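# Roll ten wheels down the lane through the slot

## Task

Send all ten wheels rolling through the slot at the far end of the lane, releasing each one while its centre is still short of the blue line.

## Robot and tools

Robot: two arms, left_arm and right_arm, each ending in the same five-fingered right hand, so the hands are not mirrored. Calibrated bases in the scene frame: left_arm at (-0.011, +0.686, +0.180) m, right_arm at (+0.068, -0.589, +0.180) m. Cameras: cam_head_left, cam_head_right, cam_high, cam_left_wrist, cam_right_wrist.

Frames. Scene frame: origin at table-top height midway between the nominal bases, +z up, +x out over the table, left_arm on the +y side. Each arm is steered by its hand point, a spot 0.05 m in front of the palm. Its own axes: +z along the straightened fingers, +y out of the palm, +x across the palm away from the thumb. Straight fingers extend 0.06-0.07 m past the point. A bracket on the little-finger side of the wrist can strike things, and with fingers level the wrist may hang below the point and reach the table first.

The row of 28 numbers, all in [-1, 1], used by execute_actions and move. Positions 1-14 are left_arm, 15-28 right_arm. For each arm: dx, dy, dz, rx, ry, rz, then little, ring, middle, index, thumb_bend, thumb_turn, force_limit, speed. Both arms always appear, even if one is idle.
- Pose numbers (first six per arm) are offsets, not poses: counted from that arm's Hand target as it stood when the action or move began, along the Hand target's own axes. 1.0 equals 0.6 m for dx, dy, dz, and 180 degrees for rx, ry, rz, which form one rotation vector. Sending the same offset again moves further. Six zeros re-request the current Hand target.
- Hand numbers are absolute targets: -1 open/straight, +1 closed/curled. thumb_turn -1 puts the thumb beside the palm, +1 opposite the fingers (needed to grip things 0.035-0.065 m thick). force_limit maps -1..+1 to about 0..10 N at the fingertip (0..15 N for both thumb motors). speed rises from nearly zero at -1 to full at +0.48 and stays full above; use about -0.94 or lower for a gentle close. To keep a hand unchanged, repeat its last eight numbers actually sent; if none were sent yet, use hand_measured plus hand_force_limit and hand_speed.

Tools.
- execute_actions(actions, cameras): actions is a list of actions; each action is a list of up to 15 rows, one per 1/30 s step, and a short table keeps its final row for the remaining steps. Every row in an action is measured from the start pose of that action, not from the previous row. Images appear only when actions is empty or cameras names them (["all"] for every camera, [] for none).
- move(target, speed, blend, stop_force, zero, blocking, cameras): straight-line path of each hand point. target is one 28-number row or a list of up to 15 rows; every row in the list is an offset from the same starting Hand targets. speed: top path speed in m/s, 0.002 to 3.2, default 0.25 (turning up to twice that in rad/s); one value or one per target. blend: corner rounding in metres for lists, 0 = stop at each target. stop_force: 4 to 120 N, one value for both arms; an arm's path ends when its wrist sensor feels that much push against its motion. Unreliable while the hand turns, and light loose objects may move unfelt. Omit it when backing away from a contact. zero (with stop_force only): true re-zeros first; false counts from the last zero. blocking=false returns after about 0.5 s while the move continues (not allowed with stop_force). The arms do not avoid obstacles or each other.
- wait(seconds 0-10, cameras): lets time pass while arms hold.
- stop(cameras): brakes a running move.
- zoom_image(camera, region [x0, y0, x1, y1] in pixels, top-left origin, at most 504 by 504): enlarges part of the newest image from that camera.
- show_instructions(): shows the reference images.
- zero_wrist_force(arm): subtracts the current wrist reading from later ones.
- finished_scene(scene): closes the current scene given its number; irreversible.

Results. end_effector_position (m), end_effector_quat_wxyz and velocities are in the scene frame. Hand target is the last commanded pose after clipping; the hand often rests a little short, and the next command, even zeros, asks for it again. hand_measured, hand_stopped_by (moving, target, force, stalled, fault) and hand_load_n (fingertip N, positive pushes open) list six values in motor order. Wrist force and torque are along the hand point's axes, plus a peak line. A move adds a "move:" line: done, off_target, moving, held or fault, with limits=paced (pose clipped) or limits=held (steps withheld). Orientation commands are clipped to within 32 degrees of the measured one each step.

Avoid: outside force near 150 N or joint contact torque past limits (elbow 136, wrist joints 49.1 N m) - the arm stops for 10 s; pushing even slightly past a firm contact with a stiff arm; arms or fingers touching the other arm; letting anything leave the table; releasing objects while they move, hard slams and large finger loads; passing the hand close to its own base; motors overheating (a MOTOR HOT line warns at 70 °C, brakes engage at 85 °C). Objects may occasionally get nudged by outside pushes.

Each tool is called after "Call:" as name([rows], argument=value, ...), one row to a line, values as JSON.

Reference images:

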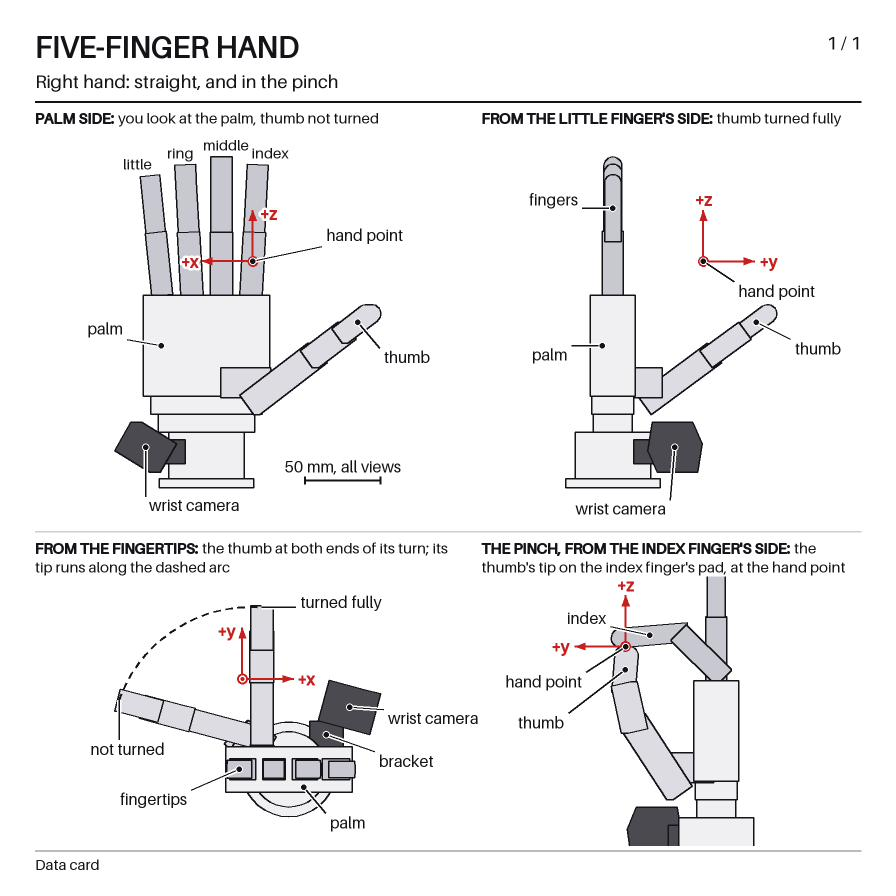

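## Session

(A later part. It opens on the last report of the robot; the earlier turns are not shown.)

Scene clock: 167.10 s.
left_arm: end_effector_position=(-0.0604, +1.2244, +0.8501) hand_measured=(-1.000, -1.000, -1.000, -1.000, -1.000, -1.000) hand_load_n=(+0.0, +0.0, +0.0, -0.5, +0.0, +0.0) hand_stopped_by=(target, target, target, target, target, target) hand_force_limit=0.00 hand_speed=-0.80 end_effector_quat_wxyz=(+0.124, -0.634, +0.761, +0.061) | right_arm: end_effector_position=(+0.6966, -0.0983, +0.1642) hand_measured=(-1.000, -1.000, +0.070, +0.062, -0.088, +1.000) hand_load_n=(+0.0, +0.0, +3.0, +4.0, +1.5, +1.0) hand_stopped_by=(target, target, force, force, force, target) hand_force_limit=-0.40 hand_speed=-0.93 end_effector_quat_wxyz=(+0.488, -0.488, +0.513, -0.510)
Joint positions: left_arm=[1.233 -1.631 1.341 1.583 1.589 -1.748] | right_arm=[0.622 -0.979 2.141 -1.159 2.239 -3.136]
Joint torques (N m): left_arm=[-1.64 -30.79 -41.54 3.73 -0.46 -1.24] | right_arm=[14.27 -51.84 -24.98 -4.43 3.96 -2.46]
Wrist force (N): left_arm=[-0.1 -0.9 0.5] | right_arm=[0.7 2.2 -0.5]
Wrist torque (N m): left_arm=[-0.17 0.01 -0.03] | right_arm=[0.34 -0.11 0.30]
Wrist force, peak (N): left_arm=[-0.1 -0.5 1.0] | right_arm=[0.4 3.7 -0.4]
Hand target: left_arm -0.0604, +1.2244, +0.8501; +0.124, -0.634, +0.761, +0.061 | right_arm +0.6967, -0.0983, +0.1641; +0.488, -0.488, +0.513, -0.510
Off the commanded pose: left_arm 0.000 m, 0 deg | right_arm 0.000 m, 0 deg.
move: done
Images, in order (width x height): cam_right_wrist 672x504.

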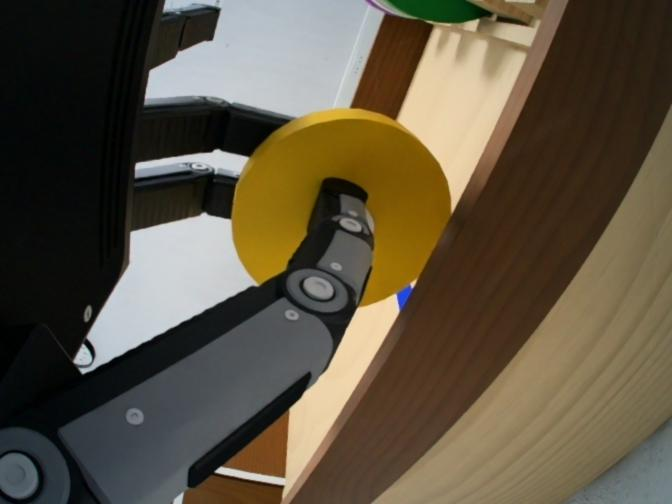

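Call:
move(target=[0,0,0,0,0,0,-1,-1,-1,-1,-1,-1,0,-0.8,0,0.02,0,0,0,0,-1,-1,0.35,0.35,0.3,1,-0.4,-0.93], speed=0.012, stop_force=4)

Call:
move(target=[0,0,0,0,0,0,-1,-1,-1,-1,-1,-1,0,-0.8,0,0,0,0,0,0,-1,-1,-0.08,-0.08,-0.17,1,-0.4,-0.85], cameras=["cam_right_wrist"])

Scene clock: 169.03 s.
left_arm: end_effector_position=(-0.0604, +1.2244, +0.8501) hand_measured=(-1.000, -1.000, -1.000, -1.000, -1.000, -1.000) hand_load_n=(+0.0, +0.0, +0.0, +0.0, +0.0, +0.0) hand_stopped_by=(target, target, target, target, target, target) hand_force_limit=0.00 hand_speed=-0.80 end_effector_quat_wxyz=(+0.124, -0.634, +0.761, +0.061) | right_arm: end_effector_position=(+0.6966, -0.0982, +0.1564) hand_measured=(-1.000, -1.000, +0.070, +0.062, -0.088, +1.000) hand_load_n=(+0.0, +0.0, +3.5, +4.5, +1.5, +0.5) hand_stopped_by=(target, target, force, force, force, target) hand_force_limit=-0.40 hand_speed=-0.93 end_effector_quat_wxyz=(+0.488, -0.488, +0.513, -0.510)
Joint positions: left_arm=[1.233 -1.631 1.341 1.583 1.589 -1.748] | right_arm=[0.622 -0.965 2.141 -1.172 2.239 -3.137]
Joint torques (N m): left_arm=[1.76 -29.92 -42.09 3.95 -0.77 -1.23] | right_arm=[10.04 -79.78 -12.47 0.31 0.96 -1.54]
Wrist force (N): left_arm=[0.7 -0.8 0.3] | right_arm=[0.6 2.1 -0.7]
Wrist torque (N m): left_arm=[-0.13 -0.11 0.03] | right_arm=[0.33 -0.09 0.30]
Wrist force, peak (N): left_arm=[0.0 -0.2 1.5] | right_arm=[1.3 -4.6 -0.6]
Hand target: left_arm -0.0604, +1.2244, +0.8501; +0.124, -0.634, +0.761, +0.061 | right_arm +0.6966, -0.0982, +0.1564; +0.488, -0.488, +0.513, -0.510 (not the last commanded pose)
Off the commanded pose: left_arm 0.000 m, 0 deg | right_arm 0.004 m, 0 deg.
move: contact (right_arm)

Scene clock: 169.67 s.
left_arm: end_effector_position=(-0.0604, +1.2244, +0.8501) hand_measured=(-1.000, -1.000, -1.000, -1.000, -1.000, -1.000) hand_load_n=(+0.0, +0.0, +0.0, +0.0, +0.0, +0.0) hand_stopped_by=(target, target, target, target, target, target) hand_force_limit=0.00 hand_speed=-0.80 end_effector_quat_wxyz=(+0.124, -0.634, +0.761, +0.061) | right_arm: end_effector_position=(+0.6966, -0.0982, +0.1564) hand_measured=(-1.000, -1.000, -0.080, -0.080, -0.170, +1.000) hand_load_n=(-0.5, -0.5, +0.0, +0.0, -0.5, +0.0) hand_stopped_by=(target, target, target, target, target, target) hand_force_limit=-0.40 hand_speed=-0.85 end_effector_quat_wxyz=(+0.488, -0.488, +0.513, -0.510)
Joint positions: left_arm=[1.233 -1.631 1.341 1.583 1.589 -1.748] | right_arm=[0.622 -0.965 2.141 -1.172 2.239 -3.137]
Joint torques (N m): left_arm=[-0.42 -32.62 -42.35 3.62 -0.56 -1.39] | right_arm=[9.76 -78.71 -12.33 0.44 -0.21 -1.53]
Wrist force (N): left_arm=[0.3 -0.3 0.3] | right_arm=[0.4 1.3 -0.6]
Wrist torque (N m): left_arm=[-0.07 -0.05 0.02] | right_arm=[0.33 -0.06 0.28]
Wrist force, peak (N): left_arm=[-0.2 -0.9 0.8] | right_arm=[0.8 2.2 -1.0]
Hand target: left_arm -0.0604, +1.2244, +0.8501; +0.124, -0.634, +0.761, +0.061 | right_arm +0.6966, -0.0982, +0.1564; +0.488, -0.488, +0.513, -0.510
Off the commanded pose: left_arm 0.000 m, 0 deg | right_arm 0.000 m, 0 deg.
move: done
Images, in order (width x height): cam_right_wrist 672x504.

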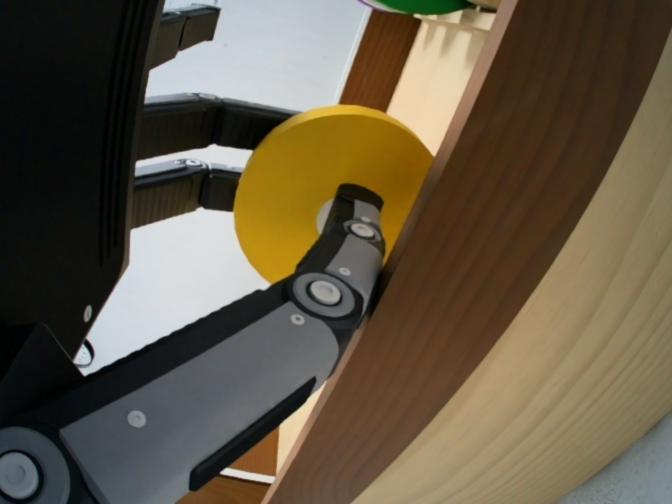

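Call:
move([
  [0,0,0,0,0,0,-1,-1,-1,-1,-1,-1,0,-0.8,0,-0.092,0,0,0,0,-1,-1,-0.08,-0.08,-0.17,1,-0.4,-0.85],
  [0,0,0,0,0,0,-1,-1,-1,-1,-1,-1,0,-0.8,0.0965,-0.092,-0.0225,0,0.005,0,-1,-1,-1,0,0.5,1,-0.4,0.48],
], blend=[0.01,0], speed=[0.3,0.35], cameras=["cam_right_wrist"])

Scene clock: 171.80 s.
left_arm: end_effector_position=(-0.0604, +1.2244, +0.8501) hand_measured=(-1.000, -1.000, -1.000, -1.000, -1.000, -1.000) hand_load_n=(+0.0, +0.0, +0.0, +0.0, +0.0, +0.0) hand_stopped_by=(target, target, target, target, target, target) hand_force_limit=0.00 hand_speed=-0.80 end_effector_quat_wxyz=(+0.124, -0.634, +0.761, +0.061) | right_arm: end_effector_position=(+0.6806, -0.1556, +0.2115) hand_measured=(-1.000, -1.000, -1.000, +0.000, +0.500, +1.000) hand_load_n=(+0.0, +0.0, +0.0, +0.0, +0.0, +0.0) hand_stopped_by=(target, target, target, target, target, target) hand_force_limit=-0.40 hand_speed=0.48 end_effector_quat_wxyz=(+0.484, -0.484, +0.517, -0.514)
Joint positions: left_arm=[1.233 -1.631 1.341 1.583 1.589 -1.748] | right_arm=[0.557 -1.111 2.243 -1.129 2.189 -3.137]
Joint torques (N m): left_arm=[0.37 -31.63 -42.47 4.04 -0.54 -1.44] | right_arm=[-6.05 -72.24 -14.63 -3.74 -2.89 -2.4]
Wrist force (N): left_arm=[0.1 -0.4 0.4] | right_arm=[0.4 2.0 -1.0]
Wrist torque (N m): left_arm=[-0.08 -0.02 0.00] | right_arm=[0.37 -0.06 0.13]
Wrist force, peak (N): left_arm=[-0.2 -0.8 0.7] | right_arm=[0.5 3.6 -0.8]
Hand target: left_arm -0.0604, +1.2244, +0.8501; +0.124, -0.634, +0.761, +0.061 | right_arm +0.6806, -0.1556, +0.2115; +0.484, -0.484, +0.517, -0.514
Off the commanded pose: left_arm 0.000 m, 0 deg | right_arm 0.000 m, 0 deg.
move: done
Images, in order (width x height): cam_right_wrist 672x504.

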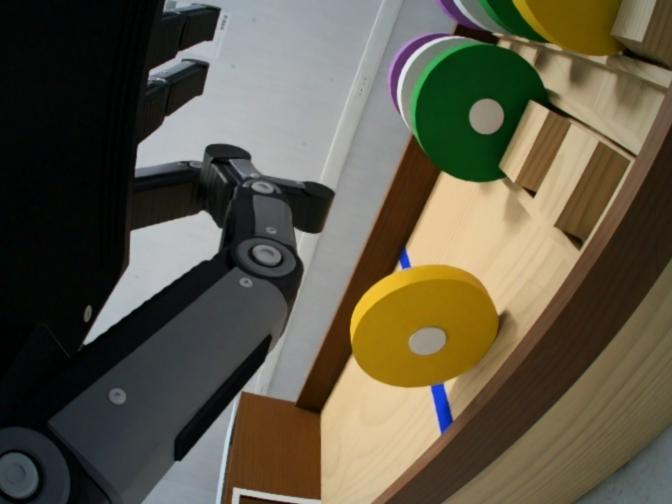

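Call:
move([
  [0,0,0,0,0,0,-1,-1,-1,-1,-1,-1,0,-0.8,0.0075,0.03,-0.005,0,0,0,-1,-1,-1,0,0.5,1,-0.4,0.48],
  [0,0,0,0,0,0,-1,-1,-1,-1,-1,-1,0,-0.8,0.0075,0.0992,-0.005,0,0,0,-1,-1,-1,0,0.5,1,-0.4,0.48],
], blend=[0.005,0], speed=[0.2,0.2], cameras=["cam_right_wrist"])

Scene clock: 173.63 s.
left_arm: end_effector_position=(-0.0604, +1.2244, +0.8501) hand_measured=(-1.000, -1.000, -1.000, -1.000, -1.000, -1.000) hand_load_n=(+0.0, +0.0, +0.0, +0.0, +0.0, +0.0) hand_stopped_by=(target, target, target, target, target, target) hand_force_limit=0.00 hand_speed=-0.80 end_effector_quat_wxyz=(+0.124, -0.634, +0.761, +0.061) | right_arm: end_effector_position=(+0.6772, -0.1598, +0.1520) hand_measured=(-1.000, -1.000, -1.000, +0.000, +0.500, +1.000) hand_load_n=(+0.0, +0.0, +0.0, +0.0, +0.0, +0.0) hand_stopped_by=(target, target, target, target, target, target) hand_force_limit=-0.40 hand_speed=0.48 end_effector_quat_wxyz=(+0.484, -0.484, +0.517, -0.514)
Joint positions: left_arm=[1.233 -1.631 1.341 1.583 1.589 -1.748] | right_arm=[0.554 -0.999 2.254 -1.252 2.186 -3.137]
Joint torques (N m): left_arm=[-0.47 -32.65 -41.52 3.91 -0.08 -1.16] | right_arm=[7.29 -51.79 -21.68 -4.08 -3.03 -2.67]
Wrist force (N): left_arm=[-0.1 0.1 0.5] | right_arm=[0.1 2.3 -0.8]
Wrist torque (N m): left_arm=[-0.02 0.01 0.00] | right_arm=[0.40 -0.02 0.35]
Wrist force, peak (N): left_arm=[0.5 -0.5 0.8] | right_arm=[0.4 3.0 -1.2]
Hand target: left_arm -0.0604, +1.2244, +0.8501; +0.124, -0.634, +0.761, +0.061 | right_arm +0.6772, -0.1597, +0.1520; +0.484, -0.484, +0.517, -0.514
Off the commanded pose: left_arm 0.000 m, 0 deg | right_arm 0.000 m, 0 deg.
move: done
Images, in order (width x height): cam_right_wrist 672x504.

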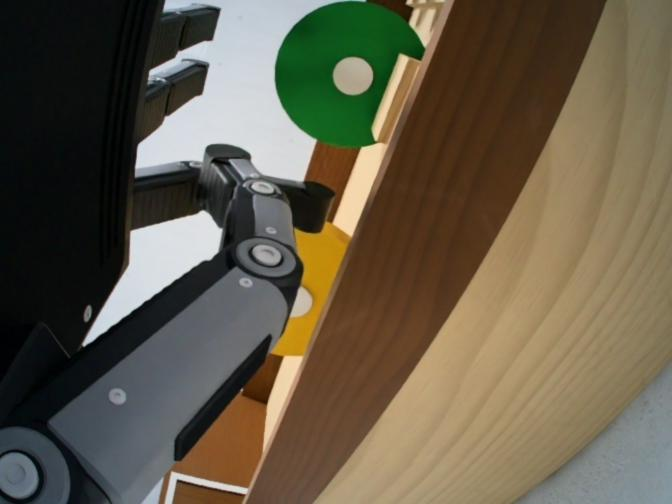

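Call:
execute_actions([
  [[0,0,0,0,0,0,-1,-1,-1,-1,-1,-1,0,-0.8,-0.00055,0,0,0,0,0,-1,-1,-1,0,0.5,1,-0.4,0.48],[0,0,0,0,0,0,-1,-1,-1,-1,-1,-1,0,-0.8,-0.0022,0,0,0,0,0,-1,-1,-1,0,0.5,1,-0.4,0.48],[0,0,0,0,0,0,-1,-1,-1,-1,-1,-1,0,-0.8,-0.005,0,0,0,0,0,-1,-1,-1,0,0.5,1,-0.4,0.48],[0,0,0,0,0,0,-1,-1,-1,-1,-1,-1,0,-0.8,-0.0089,0,0,0,0,0,-1,-1,-1,0,0.5,1,-0.4,0.48],[0,0,0,0,0,0,-1,-1,-1,-1,-1,-1,0,-0.8,-0.0148,0,0,0,0,0,-1,-1,-1,0,0.5,1,-0.4,0.48],[0,0,0,0,0,0,-1,-1,-1,-1,-1,-1,0,-0.8,-0.02475,0,0,0,0,0,-1,-1,-1,0,0.5,1,-0.4,0.48],[0,0,0,0,0,0,-1,-1,-1,-1,-1,-1,0,-0.8,-0.0387,0,0,0,0,0,-1,-1,-1,0,0.5,1,-0.4,0.48],[0,0,0,0,0,0,-1,-1,-1,-1,-1,-1,0,-0.8,-0.0567,0,0,0,0,0,-1,-1,-1,0,0.5,1,-0.4,0.48],[0,0,0,0,0,0,-1,-1,-1,-1,-1,-1,0,-0.8,-0.0747,0,0,0,0,0,-1,-1,-1,0,0.5,1,-0.4,0.48],[0,0,0,0,0,0,-1,-1,-1,-1,-1,-1,0,-0.8,-0.08865,0,0,0,0,0,-1,-1,-1,0,0.5,1,-0.4,0.48],[0,0,0,0,0,0,-1,-1,-1,-1,-1,-1,0,-0.8,-0.0985,0,0,0,0,0,-1,-1,-1,0,0.5,1,-0.4,0.48],[0,0,0,0,0,0,-1,-1,-1,-1,-1,-1,0,-0.8,-0.1043,0,0,0,0,0,-1,-1,-1,0,0.5,1,-0.4,0.48],[0,0,0,0,0,0,-1,-1,-1,-1,-1,-1,0,-0.8,-0.106,0,0,0,0,0,-1,-1,-1,0,0.5,1,-0.4,0.48],[0,0,0,0,0,0,-1,-1,-1,-1,-1,-1,0,-0.8,-0.106,0,0,0,0,0,-1,-1,-1,0,0.5,1,-0.4,0.48],[0,0,0,0,0,0,-1,-1,-1,-1,-1,-1,0,-0.8,-0.106,0,0,0,0,0,-1,-1,-1,0,0.5,1,-0.4,0.48]],
], cameras=["cam_head_left"])

Call:
wait(seconds=0.5, cameras=["cam_head_left", "cam_high"])

Scene clock: 175.57 s.
left_arm: end_effector_position=(-0.0604, +1.2244, +0.8501) hand_measured=(-1.000, -1.000, -1.000, -1.000, -1.000, -1.000) hand_load_n=(+0.0, +0.0, +0.0, +0.0, +0.0, +0.0) hand_stopped_by=(target, target, target, target, target, target) hand_force_limit=0.00 hand_speed=-0.80 end_effector_quat_wxyz=(+0.124, -0.634, +0.761, +0.061) | right_arm: end_effector_position=(+0.6808, -0.0965, +0.1523) hand_measured=(-1.000, -1.000, -1.000, +0.000, +0.500, +1.000) hand_load_n=(-0.5, +0.0, +0.0, +0.0, +0.0, +0.0) hand_stopped_by=(target, target, target, target, target, target) hand_force_limit=-0.40 hand_speed=0.48 end_effector_quat_wxyz=(+0.485, -0.484, +0.516, -0.514)
Joint positions: left_arm=[1.233 -1.631 1.341 1.583 1.589 -1.748] | right_arm=[0.648 -0.962 2.15 -1.185 2.279 -3.137]
Joint torques (N m): left_arm=[-1.77 -32.43 -41.33 3.7 -0.6 -1.27] | right_arm=[9.94 -56.86 -26.73 -0.18 3.86 1.61]
Wrist force (N): left_arm=[-0.4 -0.8 0.5] | right_arm=[0.8 1.7 -0.6]
Wrist torque (N m): left_arm=[-0.15 0.06 -0.04] | right_arm=[0.31 -0.14 0.30]
Wrist force, peak (N): left_arm=[0.2 -0.9 0.5] | right_arm=[2.4 2.0 -0.8]
Hand target: left_arm -0.0604, +1.2244, +0.8501; +0.124, -0.634, +0.761, +0.061 | right_arm +0.6811, -0.0963, +0.1522; +0.484, -0.484, +0.517, -0.514
Off the commanded pose: left_arm 0.000 m, 0 deg | right_arm 0.000 m, 0 deg.
Step readings (end_effector_position of left_arm | right_arm):
0: (-0.0604, +1.2244, +0.8501) | (+0.6772, -0.1597, +0.1520)
1: (-0.0604, +1.2244, +0.8501) | (+0.6772, -0.1597, +0.1520)
2: (-0.0604, +1.2244, +0.8501) | (+0.6772, -0.1597, +0.1520)
4: (-0.0604, +1.2244, +0.8501) | (+0.6773, -0.1589, +0.1520)
8: (-0.0604, +1.2244, +0.8501) | (+0.6776, -0.1514, +0.1520)
15: (-0.0604, +1.2244, +0.8501) | (+0.6794, -0.1061, +0.1526)
Images, in order (width x height): cam_head_left 896x504.

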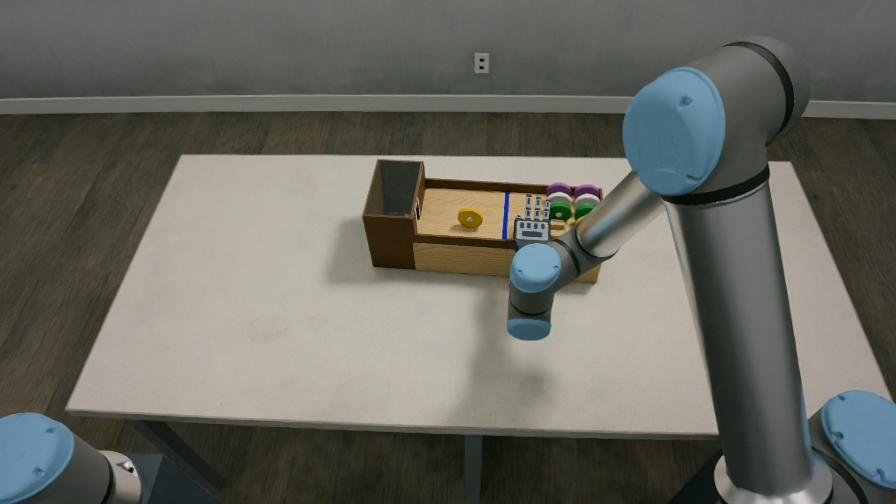

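Scene clock: 176.07 s.
left_arm: end_effector_position=(-0.0604, +1.2244, +0.8501) hand_measured=(-1.000, -1.000, -1.000, -1.000, -1.000, -1.000) hand_load_n=(+0.0, +0.0, +0.0, +0.0, +0.0, +0.0) hand_stopped_by=(target, target, target, target, target, target) hand_force_limit=0.00 hand_speed=-0.80 end_effector_quat_wxyz=(+0.124, -0.634, +0.761, +0.061) | right_arm: end_effector_position=(+0.6808, -0.0964, +0.1523) hand_measured=(-1.000, -1.000, -1.000, +0.000, +0.500, +1.000) hand_load_n=(+0.0, +0.0, +0.0, +0.0, +0.0, +0.0) hand_stopped_by=(target, target, target, target, target, target) hand_force_limit=-0.40 hand_speed=0.48 end_effector_quat_wxyz=(+0.485, -0.484, +0.516, -0.514)
Joint positions: left_arm=[1.233 -1.631 1.341 1.583 1.589 -1.748] | right_arm=[0.648 -0.962 2.15 -1.185 2.279 -3.137]
Joint torques (N m): left_arm=[-0.93 -32.06 -43.01 3.84 -0.58 -1.26] | right_arm=[10.49 -56.03 -23.57 0.62 3.81 1.26]
Wrist force (N): left_arm=[0.5 -0.3 0.3] | right_arm=[0.4 1.7 -0.8]
Wrist torque (N m): left_arm=[-0.07 -0.08 0.03] | right_arm=[0.32 -0.08 0.28]
Wrist force, peak (N): left_arm=[-0.1 -0.7 0.9] | right_arm=[0.7 2.1 -0.6]
Hand target: left_arm -0.0604, +1.2244, +0.8501; +0.124, -0.634, +0.761, +0.061 | right_arm +0.6811, -0.0963, +0.1522; +0.484, -0.484, +0.517, -0.514
Off the commanded pose: left_arm 0.000 m, 0 deg | right_arm 0.000 m, 0 deg.
wait: 0.50 s; at rest by 0.17 s
Images, in order (width x height): cam_head_left 896x504, cam_high 896x504.

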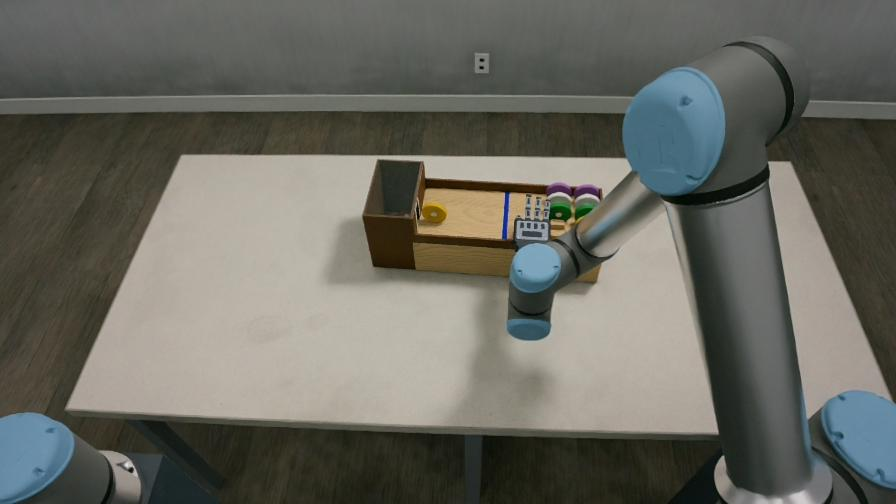

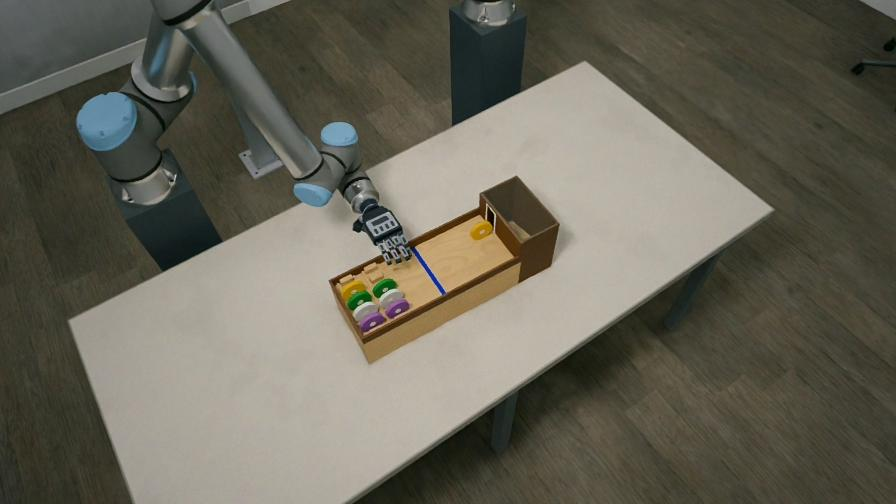

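Call:
wait(seconds=0.3, cameras=["cam_head_left", "cam_high"])

Call:
zoom_image(camera="cam_high", region=[440, 170, 580, 290])

Scene clock: 176.57 s.
left_arm: end_effector_position=(-0.0604, +1.2244, +0.8501) hand_measured=(-1.000, -1.000, -1.000, -1.000, -1.000, -1.000) hand_load_n=(+0.0, +0.0, +0.0, +0.0, +0.0, +0.0) hand_stopped_by=(target, target, target, target, target, target) hand_force_limit=0.00 hand_speed=-0.80 end_effector_quat_wxyz=(+0.124, -0.634, +0.761, +0.061) | right_arm: end_effector_position=(+0.6808, -0.0964, +0.1523) hand_measured=(-1.000, -1.000, -1.000, +0.000, +0.500, +1.000) hand_load_n=(+0.0, +0.0, +0.0, +0.0, +0.0, +0.0) hand_stopped_by=(target, target, target, target, target, target) hand_force_limit=-0.40 hand_speed=0.48 end_effector_quat_wxyz=(+0.485, -0.484, +0.516, -0.514)
Joint positions: left_arm=[1.233 -1.631 1.341 1.583 1.589 -1.748] | right_arm=[0.648 -0.962 2.15 -1.185 2.279 -3.137]
Joint torques (N m): left_arm=[-0.53 -32.64 -42.22 3.72 -0.24 -1.57] | right_arm=[11.08 -55.93 -23.86 0.61 3.8 1.41]
Wrist force (N): left_arm=[-0.2 -0.7 0.4] | right_arm=[0.6 1.8 -0.9]
Wrist torque (N m): left_arm=[-0.13 0.02 -0.03] | right_arm=[0.34 -0.09 0.29]
Wrist force, peak (N): left_arm=[0.2 -0.9 0.4] | right_arm=[0.7 2.1 -0.9]
Hand target: left_arm -0.0604, +1.2244, +0.8501; +0.124, -0.634, +0.761, +0.061 | right_arm +0.6811, -0.0963, +0.1522; +0.484, -0.484, +0.517, -0.514
Off the commanded pose: left_arm 0.000 m, 0 deg | right_arm 0.000 m, 0 deg.
wait: 0.30 s; at rest from the start
Images, in order (width x height): cam_head_left 896x504, cam_high 896x504.

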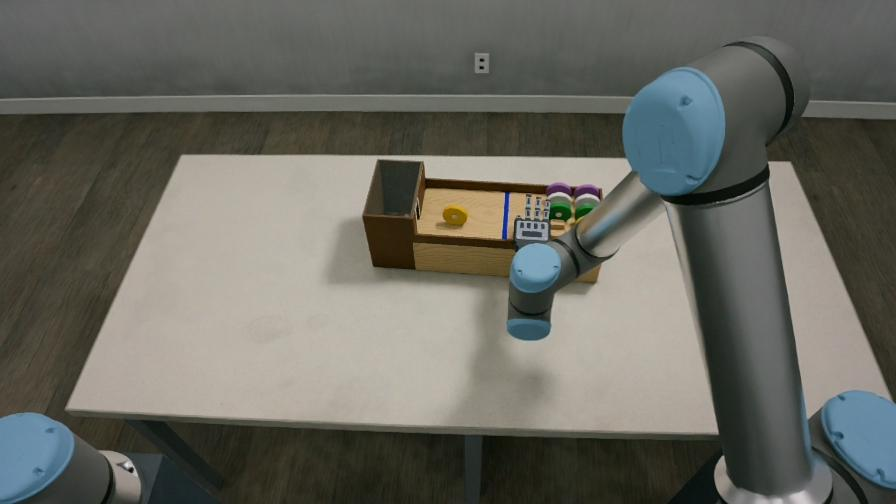

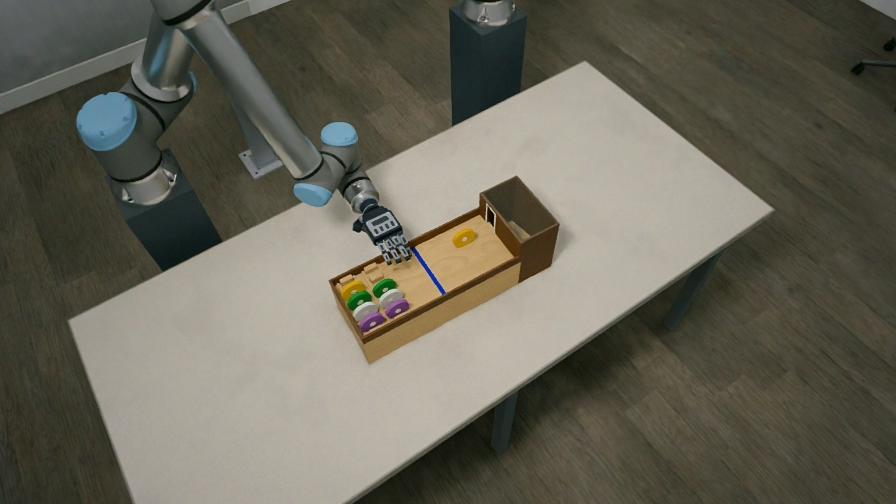

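Scaled by 3.600.

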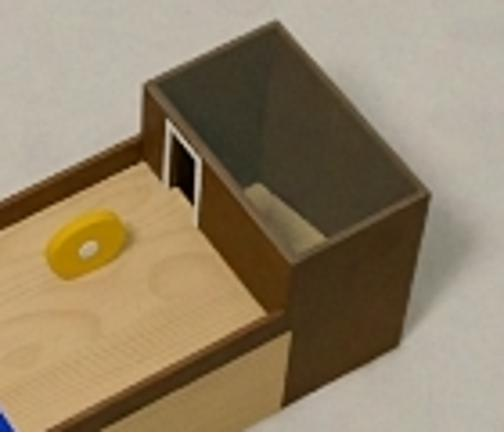

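Call:
wait(seconds=0.6, cameras=["cam_head_left", "cam_high", "cam_right_wrist"])

Scene clock: 178.07 s.
left_arm: end_effector_position=(-0.0604, +1.2244, +0.8501) hand_measured=(-1.000, -1.000, -1.000, -1.000, -1.000, -1.000) hand_load_n=(+0.0, +0.0, +0.0, +0.0, +0.0, +0.0) hand_stopped_by=(target, target, target, target, target, target) hand_force_limit=0.00 hand_speed=-0.80 end_effector_quat_wxyz=(+0.124, -0.634, +0.761, +0.061) | right_arm: end_effector_position=(+0.6808, -0.0964, +0.1523) hand_measured=(-1.000, -1.000, -1.000, +0.000, +0.500, +1.000) hand_load_n=(+0.0, +0.0, +0.0, +0.0, +0.5, +0.0) hand_stopped_by=(target, target, target, target, target, target) hand_force_limit=-0.40 hand_speed=0.48 end_effector_quat_wxyz=(+0.485, -0.484, +0.516, -0.514)
Joint positions: left_arm=[1.233 -1.631 1.341 1.583 1.589 -1.748] | right_arm=[0.648 -0.962 2.15 -1.185 2.279 -3.137]
Joint torques (N m): left_arm=[-2.08 -30.83 -42.15 3.98 -0.66 -1.23] | right_arm=[11.71 -57.32 -24.83 0.3 3.7 1.74]
Wrist force (N): left_arm=[0.3 -0.7 0.3] | right_arm=[1.0 2.1 -0.9]
Wrist torque (N m): left_arm=[-0.13 -0.05 0.00] | right_arm=[0.38 -0.15 0.32]
Wrist force, peak (N): left_arm=[0.0 -0.6 0.8] | right_arm=[1.0 2.1 -0.9]
Hand target: left_arm -0.0604, +1.2244, +0.8501; +0.124, -0.634, +0.761, +0.061 | right_arm +0.6811, -0.0963, +0.1522; +0.484, -0.484, +0.517, -0.514
Off the commanded pose: left_arm 0.000 m, 0 deg | right_arm 0.000 m, 0 deg.
wait: 0.60 s; at rest from the start
Images, in order (width x height): cam_head_left 896x504, cam_high 896x504, cam_right_wrist 672x504.

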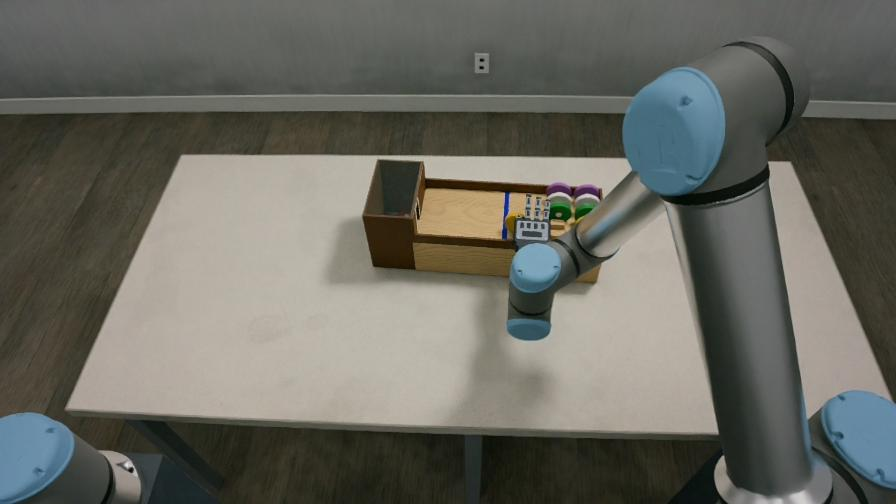

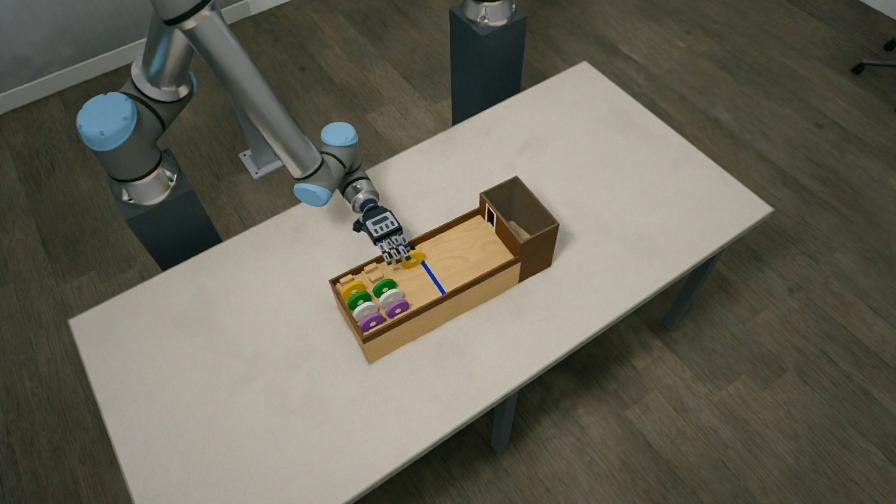

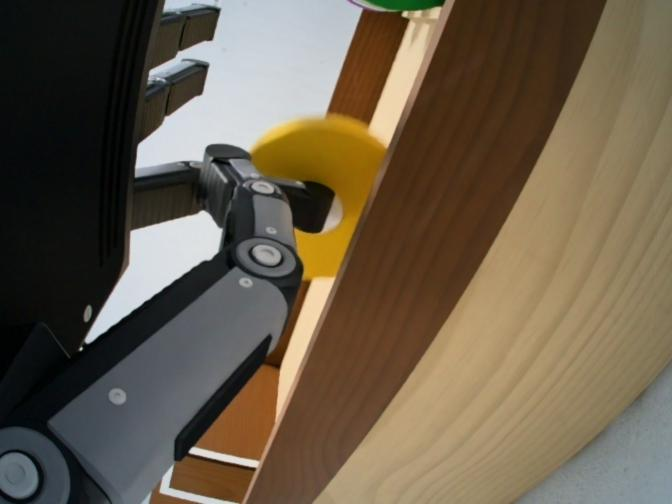

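Call:
move(target=[0,0,0,0,0,0,-1,-1,-1,-1,-1,-1,0,-0.8,0,-0.113,0,0,0,0,-1,-1,-1,0,0.5,1,-0.4,0.48], speed=0.3, cameras=["cam_right_wrist", "cam_head_left"])

Scene clock: 179.37 s.
left_arm: end_effector_position=(-0.0604, +1.2244, +0.8501) hand_measured=(-1.000, -1.000, -1.000, -1.000, -1.000, -1.000) hand_load_n=(+0.0, +0.0, +0.0, +0.0, +0.0, +0.0) hand_stopped_by=(target, target, target, target, target, target) hand_force_limit=0.00 hand_speed=-0.80 end_effector_quat_wxyz=(+0.124, -0.634, +0.761, +0.061) | right_arm: end_effector_position=(+0.6813, -0.0965, +0.2199) hand_measured=(-1.000, -1.000, -1.000, +0.000, +0.500, +1.000) hand_load_n=(+0.0, +0.0, +0.0, +0.0, +0.0, +0.0) hand_stopped_by=(target, target, target, target, target, target) hand_force_limit=-0.40 hand_speed=0.48 end_effector_quat_wxyz=(+0.484, -0.484, +0.517, -0.514)
Joint positions: left_arm=[1.233 -1.631 1.341 1.583 1.589 -1.748] | right_arm=[0.647 -1.08 2.148 -1.064 2.279 -3.136]
Joint torques (N m): left_arm=[-0.73 -32.9 -42.7 3.92 -0.8 -1.55] | right_arm=[-8.7 -71.36 -28.9 0.84 3.69 1.92]
Wrist force (N): left_arm=[0.4 -0.7 0.5] | right_arm=[0.4 2.1 -1.0]
Wrist torque (N m): left_arm=[-0.13 -0.08 0.00] | right_arm=[0.40 -0.06 0.08]
Wrist force, peak (N): left_arm=[0.5 -0.5 0.8] | right_arm=[0.5 3.0 -0.7]
Hand target: left_arm -0.0604, +1.2244, +0.8501; +0.124, -0.634, +0.761, +0.061 | right_arm +0.6813, -0.0965, +0.2200; +0.484, -0.484, +0.517, -0.514
Off the commanded pose: left_arm 0.000 m, 0 deg | right_arm 0.000 m, 0 deg.
move: done
Images, in order (width x height): cam_head_left 896x504, cam_right_wrist 672x504.

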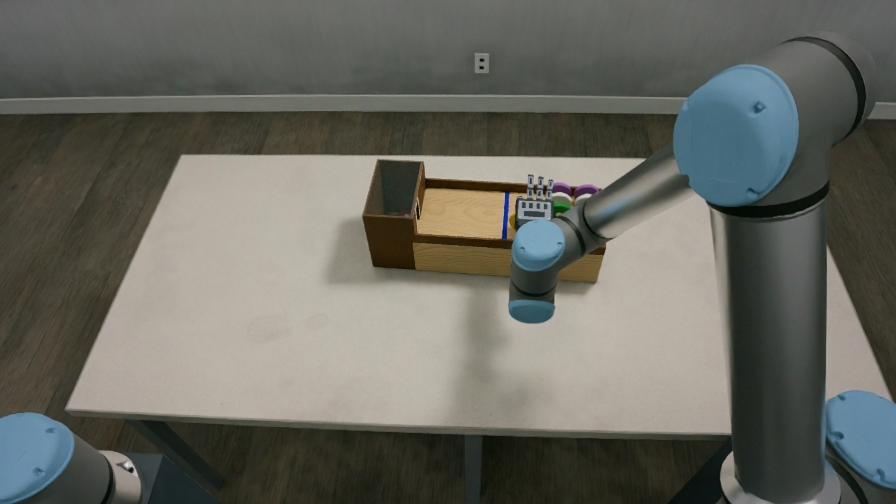

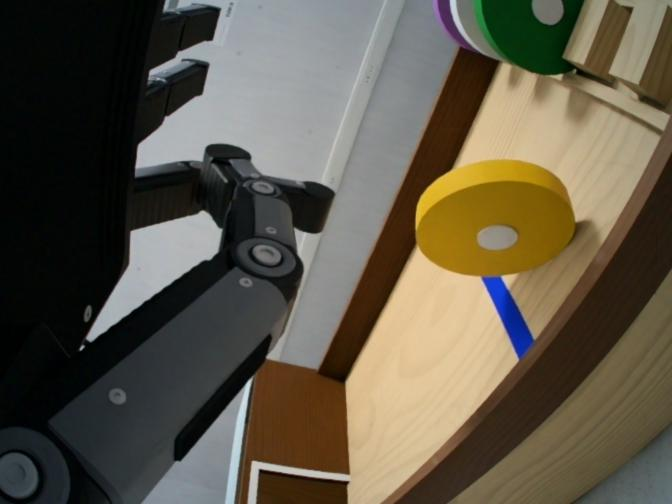

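Call:
move(target=[0,0,0,0,0,0,-1,-1,-1,-1,-1,-1,0,-0.8,0,0,0.0357,0,0,0,-1,-1,-0.08,-0.08,-0.17,1,-0.4,0.3], speed=0.2, cameras=["cam_right_wrist"])

Scene clock: 180.77 s.
left_arm: end_effector_position=(-0.0604, +1.2244, +0.8501) hand_measured=(-1.000, -1.000, -1.000, -1.000, -1.000, -1.000) hand_load_n=(+0.0, +0.0, +0.0, +0.0, +0.0, +0.0) hand_stopped_by=(target, target, target, target, target, target) hand_force_limit=0.00 hand_speed=-0.80 end_effector_quat_wxyz=(+0.124, -0.634, +0.761, +0.061) | right_arm: end_effector_position=(+0.7026, -0.0978, +0.2199) hand_measured=(-1.000, -1.000, -0.080, -0.080, -0.170, +1.000) hand_load_n=(+0.0, +0.0, +0.0, +0.0, +0.0, +0.0) hand_stopped_by=(target, target, target, target, target, target) hand_force_limit=-0.40 hand_speed=0.30 end_effector_quat_wxyz=(+0.484, -0.484, +0.517, -0.514)
Joint positions: left_arm=[1.233 -1.631 1.341 1.583 1.589 -1.748] | right_arm=[0.623 -1.069 2.124 -1.052 2.255 -3.136]
Joint torques (N m): left_arm=[-1.11 -32.1 -42.86 3.96 -0.78 -1.47] | right_arm=[-7.24 -56.43 -28.83 0.11 -3.07 -1.49]
Wrist force (N): left_arm=[0.0 -0.2 0.6] | right_arm=[0.3 2.1 -1.0]
Wrist torque (N m): left_arm=[-0.06 -0.02 0.01] | right_arm=[0.39 -0.04 0.08]
Wrist force, peak (N): left_arm=[0.5 -0.7 0.4] | right_arm=[0.5 2.3 -0.6]
Hand target: left_arm -0.0604, +1.2244, +0.8501; +0.124, -0.634, +0.761, +0.061 | right_arm +0.7027, -0.0978, +0.2199; +0.484, -0.484, +0.517, -0.514
Off the commanded pose: left_arm 0.000 m, 0 deg | right_arm 0.000 m, 0 deg.
move: done
Images, in order (width x height): cam_right_wrist 672x504.

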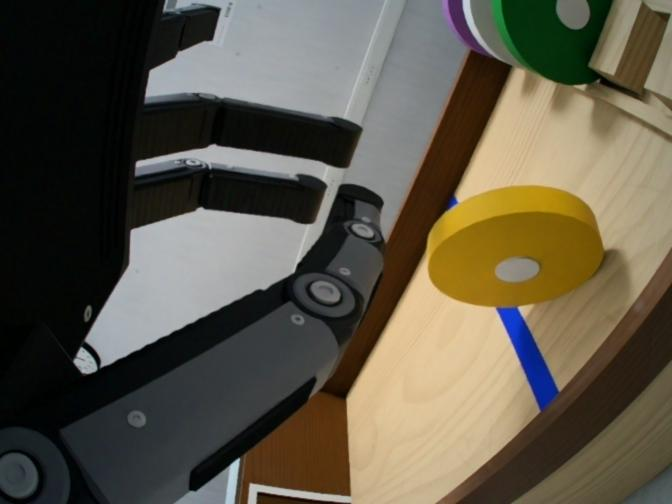

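Call:
move(target=[0,0,0,0,0,0,-1,-1,-1,-1,-1,-1,0,-0.8,0.003,0,0.0052,0,0.111,0,-1,-1,-0.08,-0.08,-0.17,1,-0.4,0.3], speed=0.4, cameras=["cam_right_wrist"])

Scene clock: 183.73 s.
left_arm: end_effector_position=(-0.0604, +1.2244, +0.8501) hand_measured=(-1.000, -1.000, -1.000, -1.000, -1.000, -1.000) hand_load_n=(+0.0, +0.0, +0.5, +0.0, +0.0, +0.0) hand_stopped_by=(target, target, target, target, target, target) hand_force_limit=0.00 hand_speed=-0.80 end_effector_quat_wxyz=(+0.124, -0.634, +0.761, +0.061) | right_arm: end_effector_position=(+0.7057, -0.0998, +0.2199) hand_measured=(-1.000, -1.000, -0.080, -0.080, -0.170, +1.000) hand_load_n=(+0.0, +0.0, +0.0, +0.0, +0.0, +0.0) hand_stopped_by=(target, target, target, target, target, target) hand_force_limit=-0.40 hand_speed=0.30 end_effector_quat_wxyz=(+0.387, -0.388, +0.593, -0.590)
Joint positions: left_arm=[1.233 -1.631 1.341 1.583 1.589 -1.748] | right_arm=[0.723 -0.986 1.954 -0.96 2.704 -3.132]
Joint torques (N m): left_arm=[-0.48 -32.8 -42.15 3.75 -0.54 -1.52] | right_arm=[12.6 -63.46 -31.87 1.41 4.03 1.6]
Wrist force (N): left_arm=[0.4 -0.2 0.7] | right_arm=[0.6 1.8 -1.3]
Wrist torque (N m): left_arm=[-0.08 -0.08 0.02] | right_arm=[0.36 -0.06 0.06]
Wrist force, peak (N): left_arm=[-0.4 -1.1 0.1] | right_arm=[0.1 2.1 -1.5]
Hand target: left_arm -0.0604, +1.2244, +0.8501; +0.124, -0.634, +0.761, +0.061 | right_arm +0.7057, -0.0998, +0.2199; +0.387, -0.388, +0.593, -0.590
Off the commanded pose: left_arm 0.000 m, 0 deg | right_arm 0.000 m, 0 deg.
move: done
Images, in order (width x height): cam_right_wrist 672x504.

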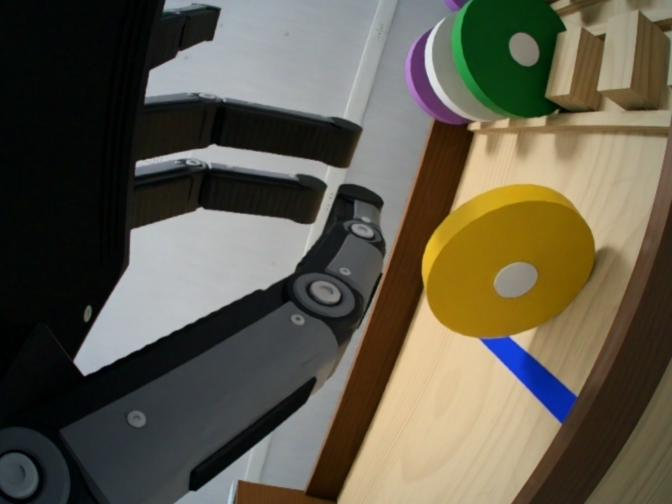

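Call:
move(target=[0,0,0,0,0,0,-1,-1,-1,-1,-1,-1,0,-0.8,-0.0043,0.045,-0.0063,0,0.015,0,-1,-1,-0.08,-0.08,-0.17,1,-0.4,0.3], speed=0.2, cameras=["cam_right_wrist"])

Scene clock: 185.10 s.
left_arm: end_effector_position=(-0.0604, +1.2244, +0.8501) hand_measured=(-1.000, -1.000, -1.000, -1.000, -1.000, -1.000) hand_load_n=(+0.0, +0.0, +0.0, +0.0, +0.0, +0.0) hand_stopped_by=(target, target, target, target, target, target) hand_force_limit=0.00 hand_speed=-0.80 end_effector_quat_wxyz=(+0.124, -0.634, +0.761, +0.061) | right_arm: end_effector_position=(+0.7032, -0.0958, +0.1930) hand_measured=(-1.000, -1.000, -0.080, -0.080, -0.170, +1.000) hand_load_n=(+0.0, +0.0, +0.0, +0.0, +0.0, +0.0) hand_stopped_by=(target, target, target, target, target, target) hand_force_limit=-0.40 hand_speed=0.30 end_effector_quat_wxyz=(+0.373, -0.374, +0.602, -0.599)
Joint positions: left_arm=[1.233 -1.631 1.341 1.583 1.589 -1.748] | right_arm=[0.74 -0.933 1.926 -0.983 2.767 -3.131]
Joint torques (N m): left_arm=[-0.94 -33.12 -43.17 3.75 -0.5 -1.16] | right_arm=[14.95 -68.37 -31.39 -4.16 4.45 -2.65]
Wrist force (N): left_arm=[0.2 -0.4 0.1] | right_arm=[0.4 2.0 -0.9]
Wrist torque (N m): left_arm=[-0.06 -0.02 0.01] | right_arm=[0.37 -0.06 0.11]
Wrist force, peak (N): left_arm=[0.2 -0.8 0.8] | right_arm=[0.3 2.5 -1.2]
Hand target: left_arm -0.0604, +1.2244, +0.8501; +0.124, -0.634, +0.761, +0.061 | right_arm +0.7032, -0.0958, +0.1929; +0.373, -0.374, +0.602, -0.599
Off the commanded pose: left_arm 0.000 m, 0 deg | right_arm 0.000 m, 0 deg.
move: done
Images, in order (width x height): cam_right_wrist 672x504.

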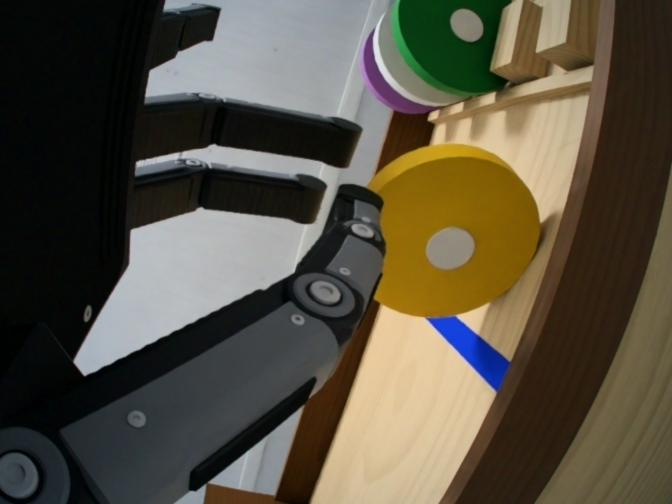

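Call:
move([
  [0,0,0,0,0,0,-1,-1,-1,-1,-1,-1,0,-0.8,-0.0035,0.01,0.005,0,0,0,-1,-1,-0.08,-0.08,-0.17,1,-0.4,0.3],
  [0,0,0,0,0,0,-1,-1,-1,-1,-1,-1,0,-0.8,-0.0035,0.0605,0.005,0,0,0,-1,-1,-0.08,-0.08,-0.17,1,-0.4,0.3],
], speed=[0.1,0.03], stop_force=5, cameras=["cam_right_wrist"])

Scene clock: 187.63 s.
left_arm: end_effector_position=(-0.0604, +1.2244, +0.8501) hand_measured=(-1.000, -1.000, -1.000, -1.000, -1.000, -1.000) hand_load_n=(+0.0, +0.0, +0.0, +0.0, +0.0, +0.0) hand_stopped_by=(target, target, target, target, target, target) hand_force_limit=0.00 hand_speed=-0.80 end_effector_quat_wxyz=(+0.124, -0.634, +0.761, +0.061) | right_arm: end_effector_position=(+0.7067, -0.0952, +0.1566) hand_measured=(-1.000, -1.000, -0.080, -0.080, -0.170, +1.000) hand_load_n=(+0.0, -0.5, +0.0, +0.0, +0.0, +0.0) hand_stopped_by=(target, target, target, target, target, target) hand_force_limit=-0.40 hand_speed=0.30 end_effector_quat_wxyz=(+0.373, -0.374, +0.602, -0.599)
Joint positions: left_arm=[1.233 -1.631 1.341 1.583 1.589 -1.748] | right_arm=[0.737 -0.876 1.92 -1.034 2.765 -3.131]
Joint torques (N m): left_arm=[1.02 -31.66 -42.7 3.97 -0.78 -1.65] | right_arm=[6.96 -67.31 -27.95 -3.67 2.46 -2.41]
Wrist force (N): left_arm=[0.1 -0.3 0.3] | right_arm=[0.3 2.2 -0.7]
Wrist torque (N m): left_arm=[-0.06 -0.03 0.01] | right_arm=[0.40 -0.05 0.19]
Wrist force, peak (N): left_arm=[0.2 -0.9 0.9] | right_arm=[0.3 2.5 -1.2]
Hand target: left_arm -0.0604, +1.2244, +0.8501; +0.124, -0.634, +0.761, +0.061 | right_arm +0.7067, -0.0952, +0.1566; +0.373, -0.374, +0.602, -0.599
Off the commanded pose: left_arm 0.000 m, 0 deg | right_arm 0.000 m, 0 deg.
move: done
Images, in order (width x height): cam_right_wrist 672x504.

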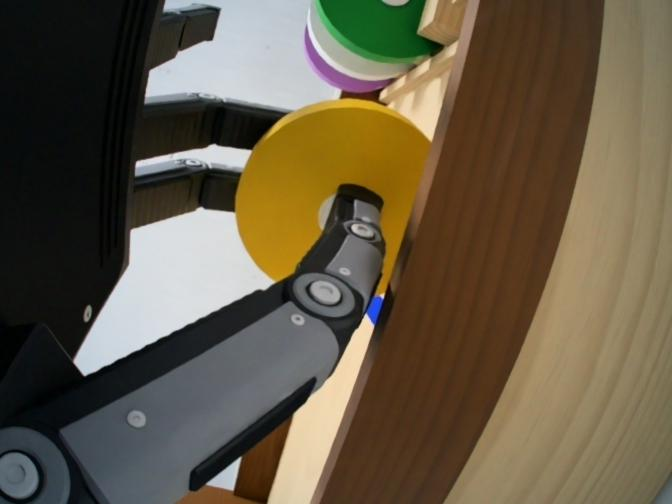

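Call:
move([
  [0,0,0,0,0,0,-1,-1,-1,-1,-1,-1,0,-0.8,0,0,0,0,0,0,-1,-1,-0.01,-0.01,-0.11,1,-0.4,-0.8],
  [0,0,0,0,0,0,-1,-1,-1,-1,-1,-1,0,-0.8,0,0,0,0,0,0,-1,-1,0.35,0.35,0.3,1,-0.4,-0.93],
], cameras=["cam_right_wrist"])

Scene clock: 189.10 s.
left_arm: end_effector_position=(-0.0604, +1.2244, +0.8501) hand_measured=(-1.000, -1.000, -1.000, -1.000, -1.000, -1.000) hand_load_n=(+0.0, +0.0, +0.0, +0.0, +0.0, +0.0) hand_stopped_by=(target, target, target, target, target, target) hand_force_limit=0.00 hand_speed=-0.80 end_effector_quat_wxyz=(+0.124, -0.634, +0.761, +0.061) | right_arm: end_effector_position=(+0.7067, -0.0952, +0.1566) hand_measured=(-1.000, -1.000, +0.060, +0.060, -0.072, +1.000) hand_load_n=(+0.0, +0.0, +6.0, +3.5, +4.5, -0.5) hand_stopped_by=(target, target, force, force, force, target) hand_force_limit=-0.40 hand_speed=-0.93 end_effector_quat_wxyz=(+0.373, -0.374, +0.602, -0.599)
Joint positions: left_arm=[1.233 -1.631 1.341 1.583 1.589 -1.748] | right_arm=[0.737 -0.876 1.92 -1.034 2.765 -3.131]
Joint torques (N m): left_arm=[-0.28 -32.12 -41.91 3.58 -0.43 -1.41] | right_arm=[10.04 -66.78 -26.22 -3.19 2.29 -2.56]
Wrist force (N): left_arm=[0.0 0.2 0.2] | right_arm=[0.1 1.7 -0.7]
Wrist torque (N m): left_arm=[0.03 -0.01 0.02] | right_arm=[0.39 -0.03 0.18]
Wrist force, peak (N): left_arm=[0.5 -0.8 0.6] | right_arm=[0.6 2.3 -1.1]
Hand target: left_arm -0.0604, +1.2244, +0.8501; +0.124, -0.634, +0.761, +0.061 | right_arm +0.7067, -0.0952, +0.1566; +0.373, -0.374, +0.602, -0.599
Off the commanded pose: left_arm 0.000 m, 0 deg | right_arm 0.000 m, 0 deg.
move: done
Images, in order (width x height): cam_right_wrist 672x504.

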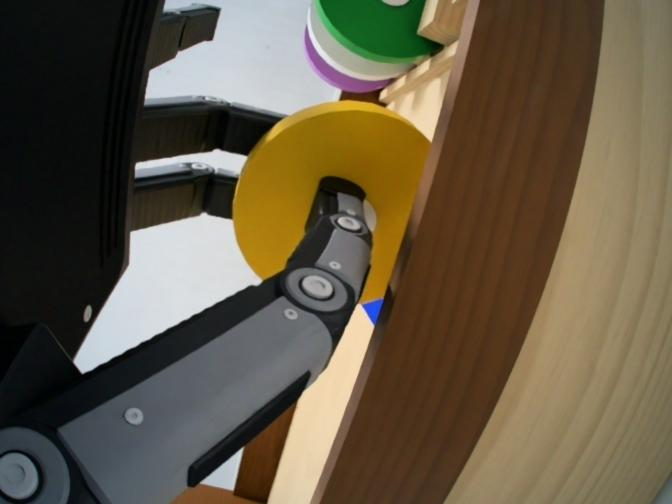

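Call:
move([
  [0,0,0,0,0,0,-1,-1,-1,-1,-1,-1,0,-0.8,0,-0.035,0,0,0,0,-1,-1,0.35,0.35,0.3,1,-0.4,-0.93],
  [0,0,0,0,0,0,-1,-1,-1,-1,-1,-1,0,-0.8,0.0183,-0.035,-0.0218,0,-0.129,0,-1,-1,0.35,0.35,0.3,1,-0.4,-0.93],
  [0,0,0,0,0,0,-1,-1,-1,-1,-1,-1,0,-0.8,0.0183,0.013,-0.0218,0,-0.129,0,-1,-1,0.35,0.35,0.3,1,-0.4,-0.93],
], blend=[0.008,0.005,0], speed=[0.15,0.4,0.2], cameras=["cam_right_wrist"])

Scene clock: 194.03 s.
left_arm: end_effector_position=(-0.0604, +1.2244, +0.8501) hand_measured=(-1.000, -1.000, -1.000, -1.000, -1.000, -1.000) hand_load_n=(+0.0, +0.0, +0.0, +0.0, +0.0, +0.0) hand_stopped_by=(target, target, target, target, target, target) hand_force_limit=0.00 hand_speed=-0.80 end_effector_quat_wxyz=(+0.124, -0.634, +0.761, +0.061) | right_arm: end_effector_position=(+0.6904, -0.0990, +0.1494) hand_measured=(-1.000, -1.000, +0.058, +0.060, -0.062, +1.000) hand_load_n=(-0.5, +0.0, +20.5, +14.5, -48.0, -12.5) hand_stopped_by=(target, target, force, force, force, target) hand_force_limit=-0.40 hand_speed=-0.93 end_effector_quat_wxyz=(+0.487, -0.486, +0.514, -0.512)
Joint positions: left_arm=[1.233 -1.631 1.341 1.583 1.589 -1.748] | right_arm=[0.63 -0.955 2.147 -1.189 2.253 -3.136]
Joint torques (N m): left_arm=[-1.1 -32.53 -42.6 3.8 -0.51 -1.46] | right_arm=[-8.36 34.4 30.76 18.17 -3.29 -4.83]
Wrist force (N): left_arm=[0.2 -0.3 0.6] | right_arm=[1.9 -118.8 -6.7]
Wrist torque (N m): left_arm=[-0.08 -0.04 0.00] | right_arm=[-2.42 -0.02 -1.09]
Wrist force, peak (N): left_arm=[-0.3 0.0 1.1] | right_arm=[1.9 -118.8 -6.7]
Hand target: left_arm -0.0604, +1.2244, +0.8501; +0.124, -0.634, +0.761, +0.061 | right_arm +0.6901, -0.0992, +0.1488; +0.487, -0.487, +0.514, -0.512
Off the commanded pose: left_arm 0.000 m, 0 deg | right_arm 0.001 m, 0 deg.
move: done
Images, in order (width x height): cam_right_wrist 672x504.

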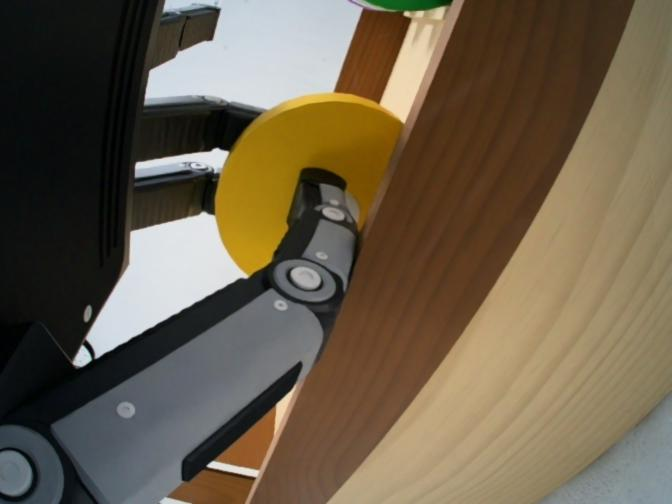

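Call:
move(target=[0,0,0,0,0,0,-1,-1,-1,-1,-1,-1,0,-0.8,0,-0.02,0,0,0,0,-1,-1,0.35,0.35,0.3,1,-0.4,-0.93], speed=0.05, cameras=["cam_right_wrist"])

Scene clock: 195.23 s.
left_arm: end_effector_position=(-0.0604, +1.2244, +0.8501) hand_measured=(-1.000, -1.000, -1.000, -1.000, -1.000, -1.000) hand_load_n=(+0.0, +0.0, +0.0, +0.0, +0.0, +0.0) hand_stopped_by=(target, target, target, target, target, target) hand_force_limit=0.00 hand_speed=-0.80 end_effector_quat_wxyz=(+0.124, -0.634, +0.761, +0.061) | right_arm: end_effector_position=(+0.6900, -0.0993, +0.1606) hand_measured=(-1.000, -1.000, +0.058, +0.060, -0.072, +1.000) hand_load_n=(+0.0, +0.0, +11.5, +8.0, +0.0, -0.5) hand_stopped_by=(target, target, force, force, force, target) hand_force_limit=-0.40 hand_speed=-0.93 end_effector_quat_wxyz=(+0.487, -0.487, +0.514, -0.512)
Joint positions: left_arm=[1.233 -1.631 1.341 1.583 1.589 -1.748] | right_arm=[0.63 -0.976 2.148 -1.169 2.253 -3.137]
Joint torques (N m): left_arm=[-1.37 -32.79 -43.13 3.97 -0.55 -1.39] | right_arm=[1.6 -78.12 -25.37 0.59 -2.51 0.54]
Wrist force (N): left_arm=[0.2 -0.4 0.4] | right_arm=[0.6 1.8 -0.7]
Wrist torque (N m): left_arm=[-0.08 -0.04 0.01] | right_arm=[0.29 -0.09 0.42]
Wrist force, peak (N): left_arm=[-0.2 -1.0 0.5] | right_arm=[-0.4 -129.4 -6.9]
Hand target: left_arm -0.0604, +1.2244, +0.8501; +0.124, -0.634, +0.761, +0.061 | right_arm +0.6901, -0.0992, +0.1608; +0.487, -0.487, +0.514, -0.512
Off the commanded pose: left_arm 0.000 m, 0 deg | right_arm 0.000 m, 0 deg.
move: done
Images, in order (width x height): cam_right_wrist 672x504.

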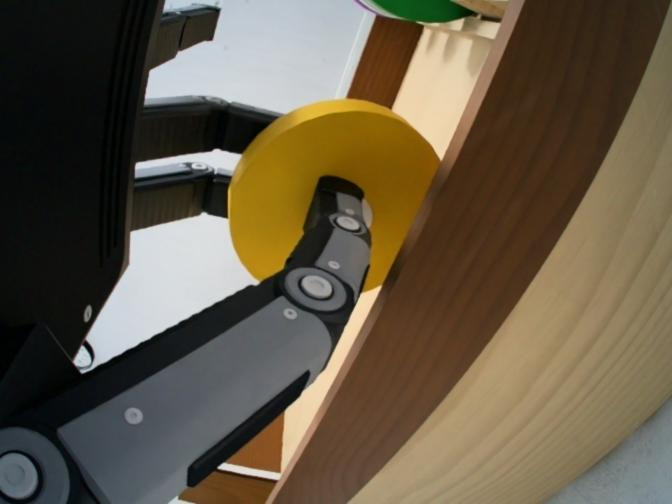

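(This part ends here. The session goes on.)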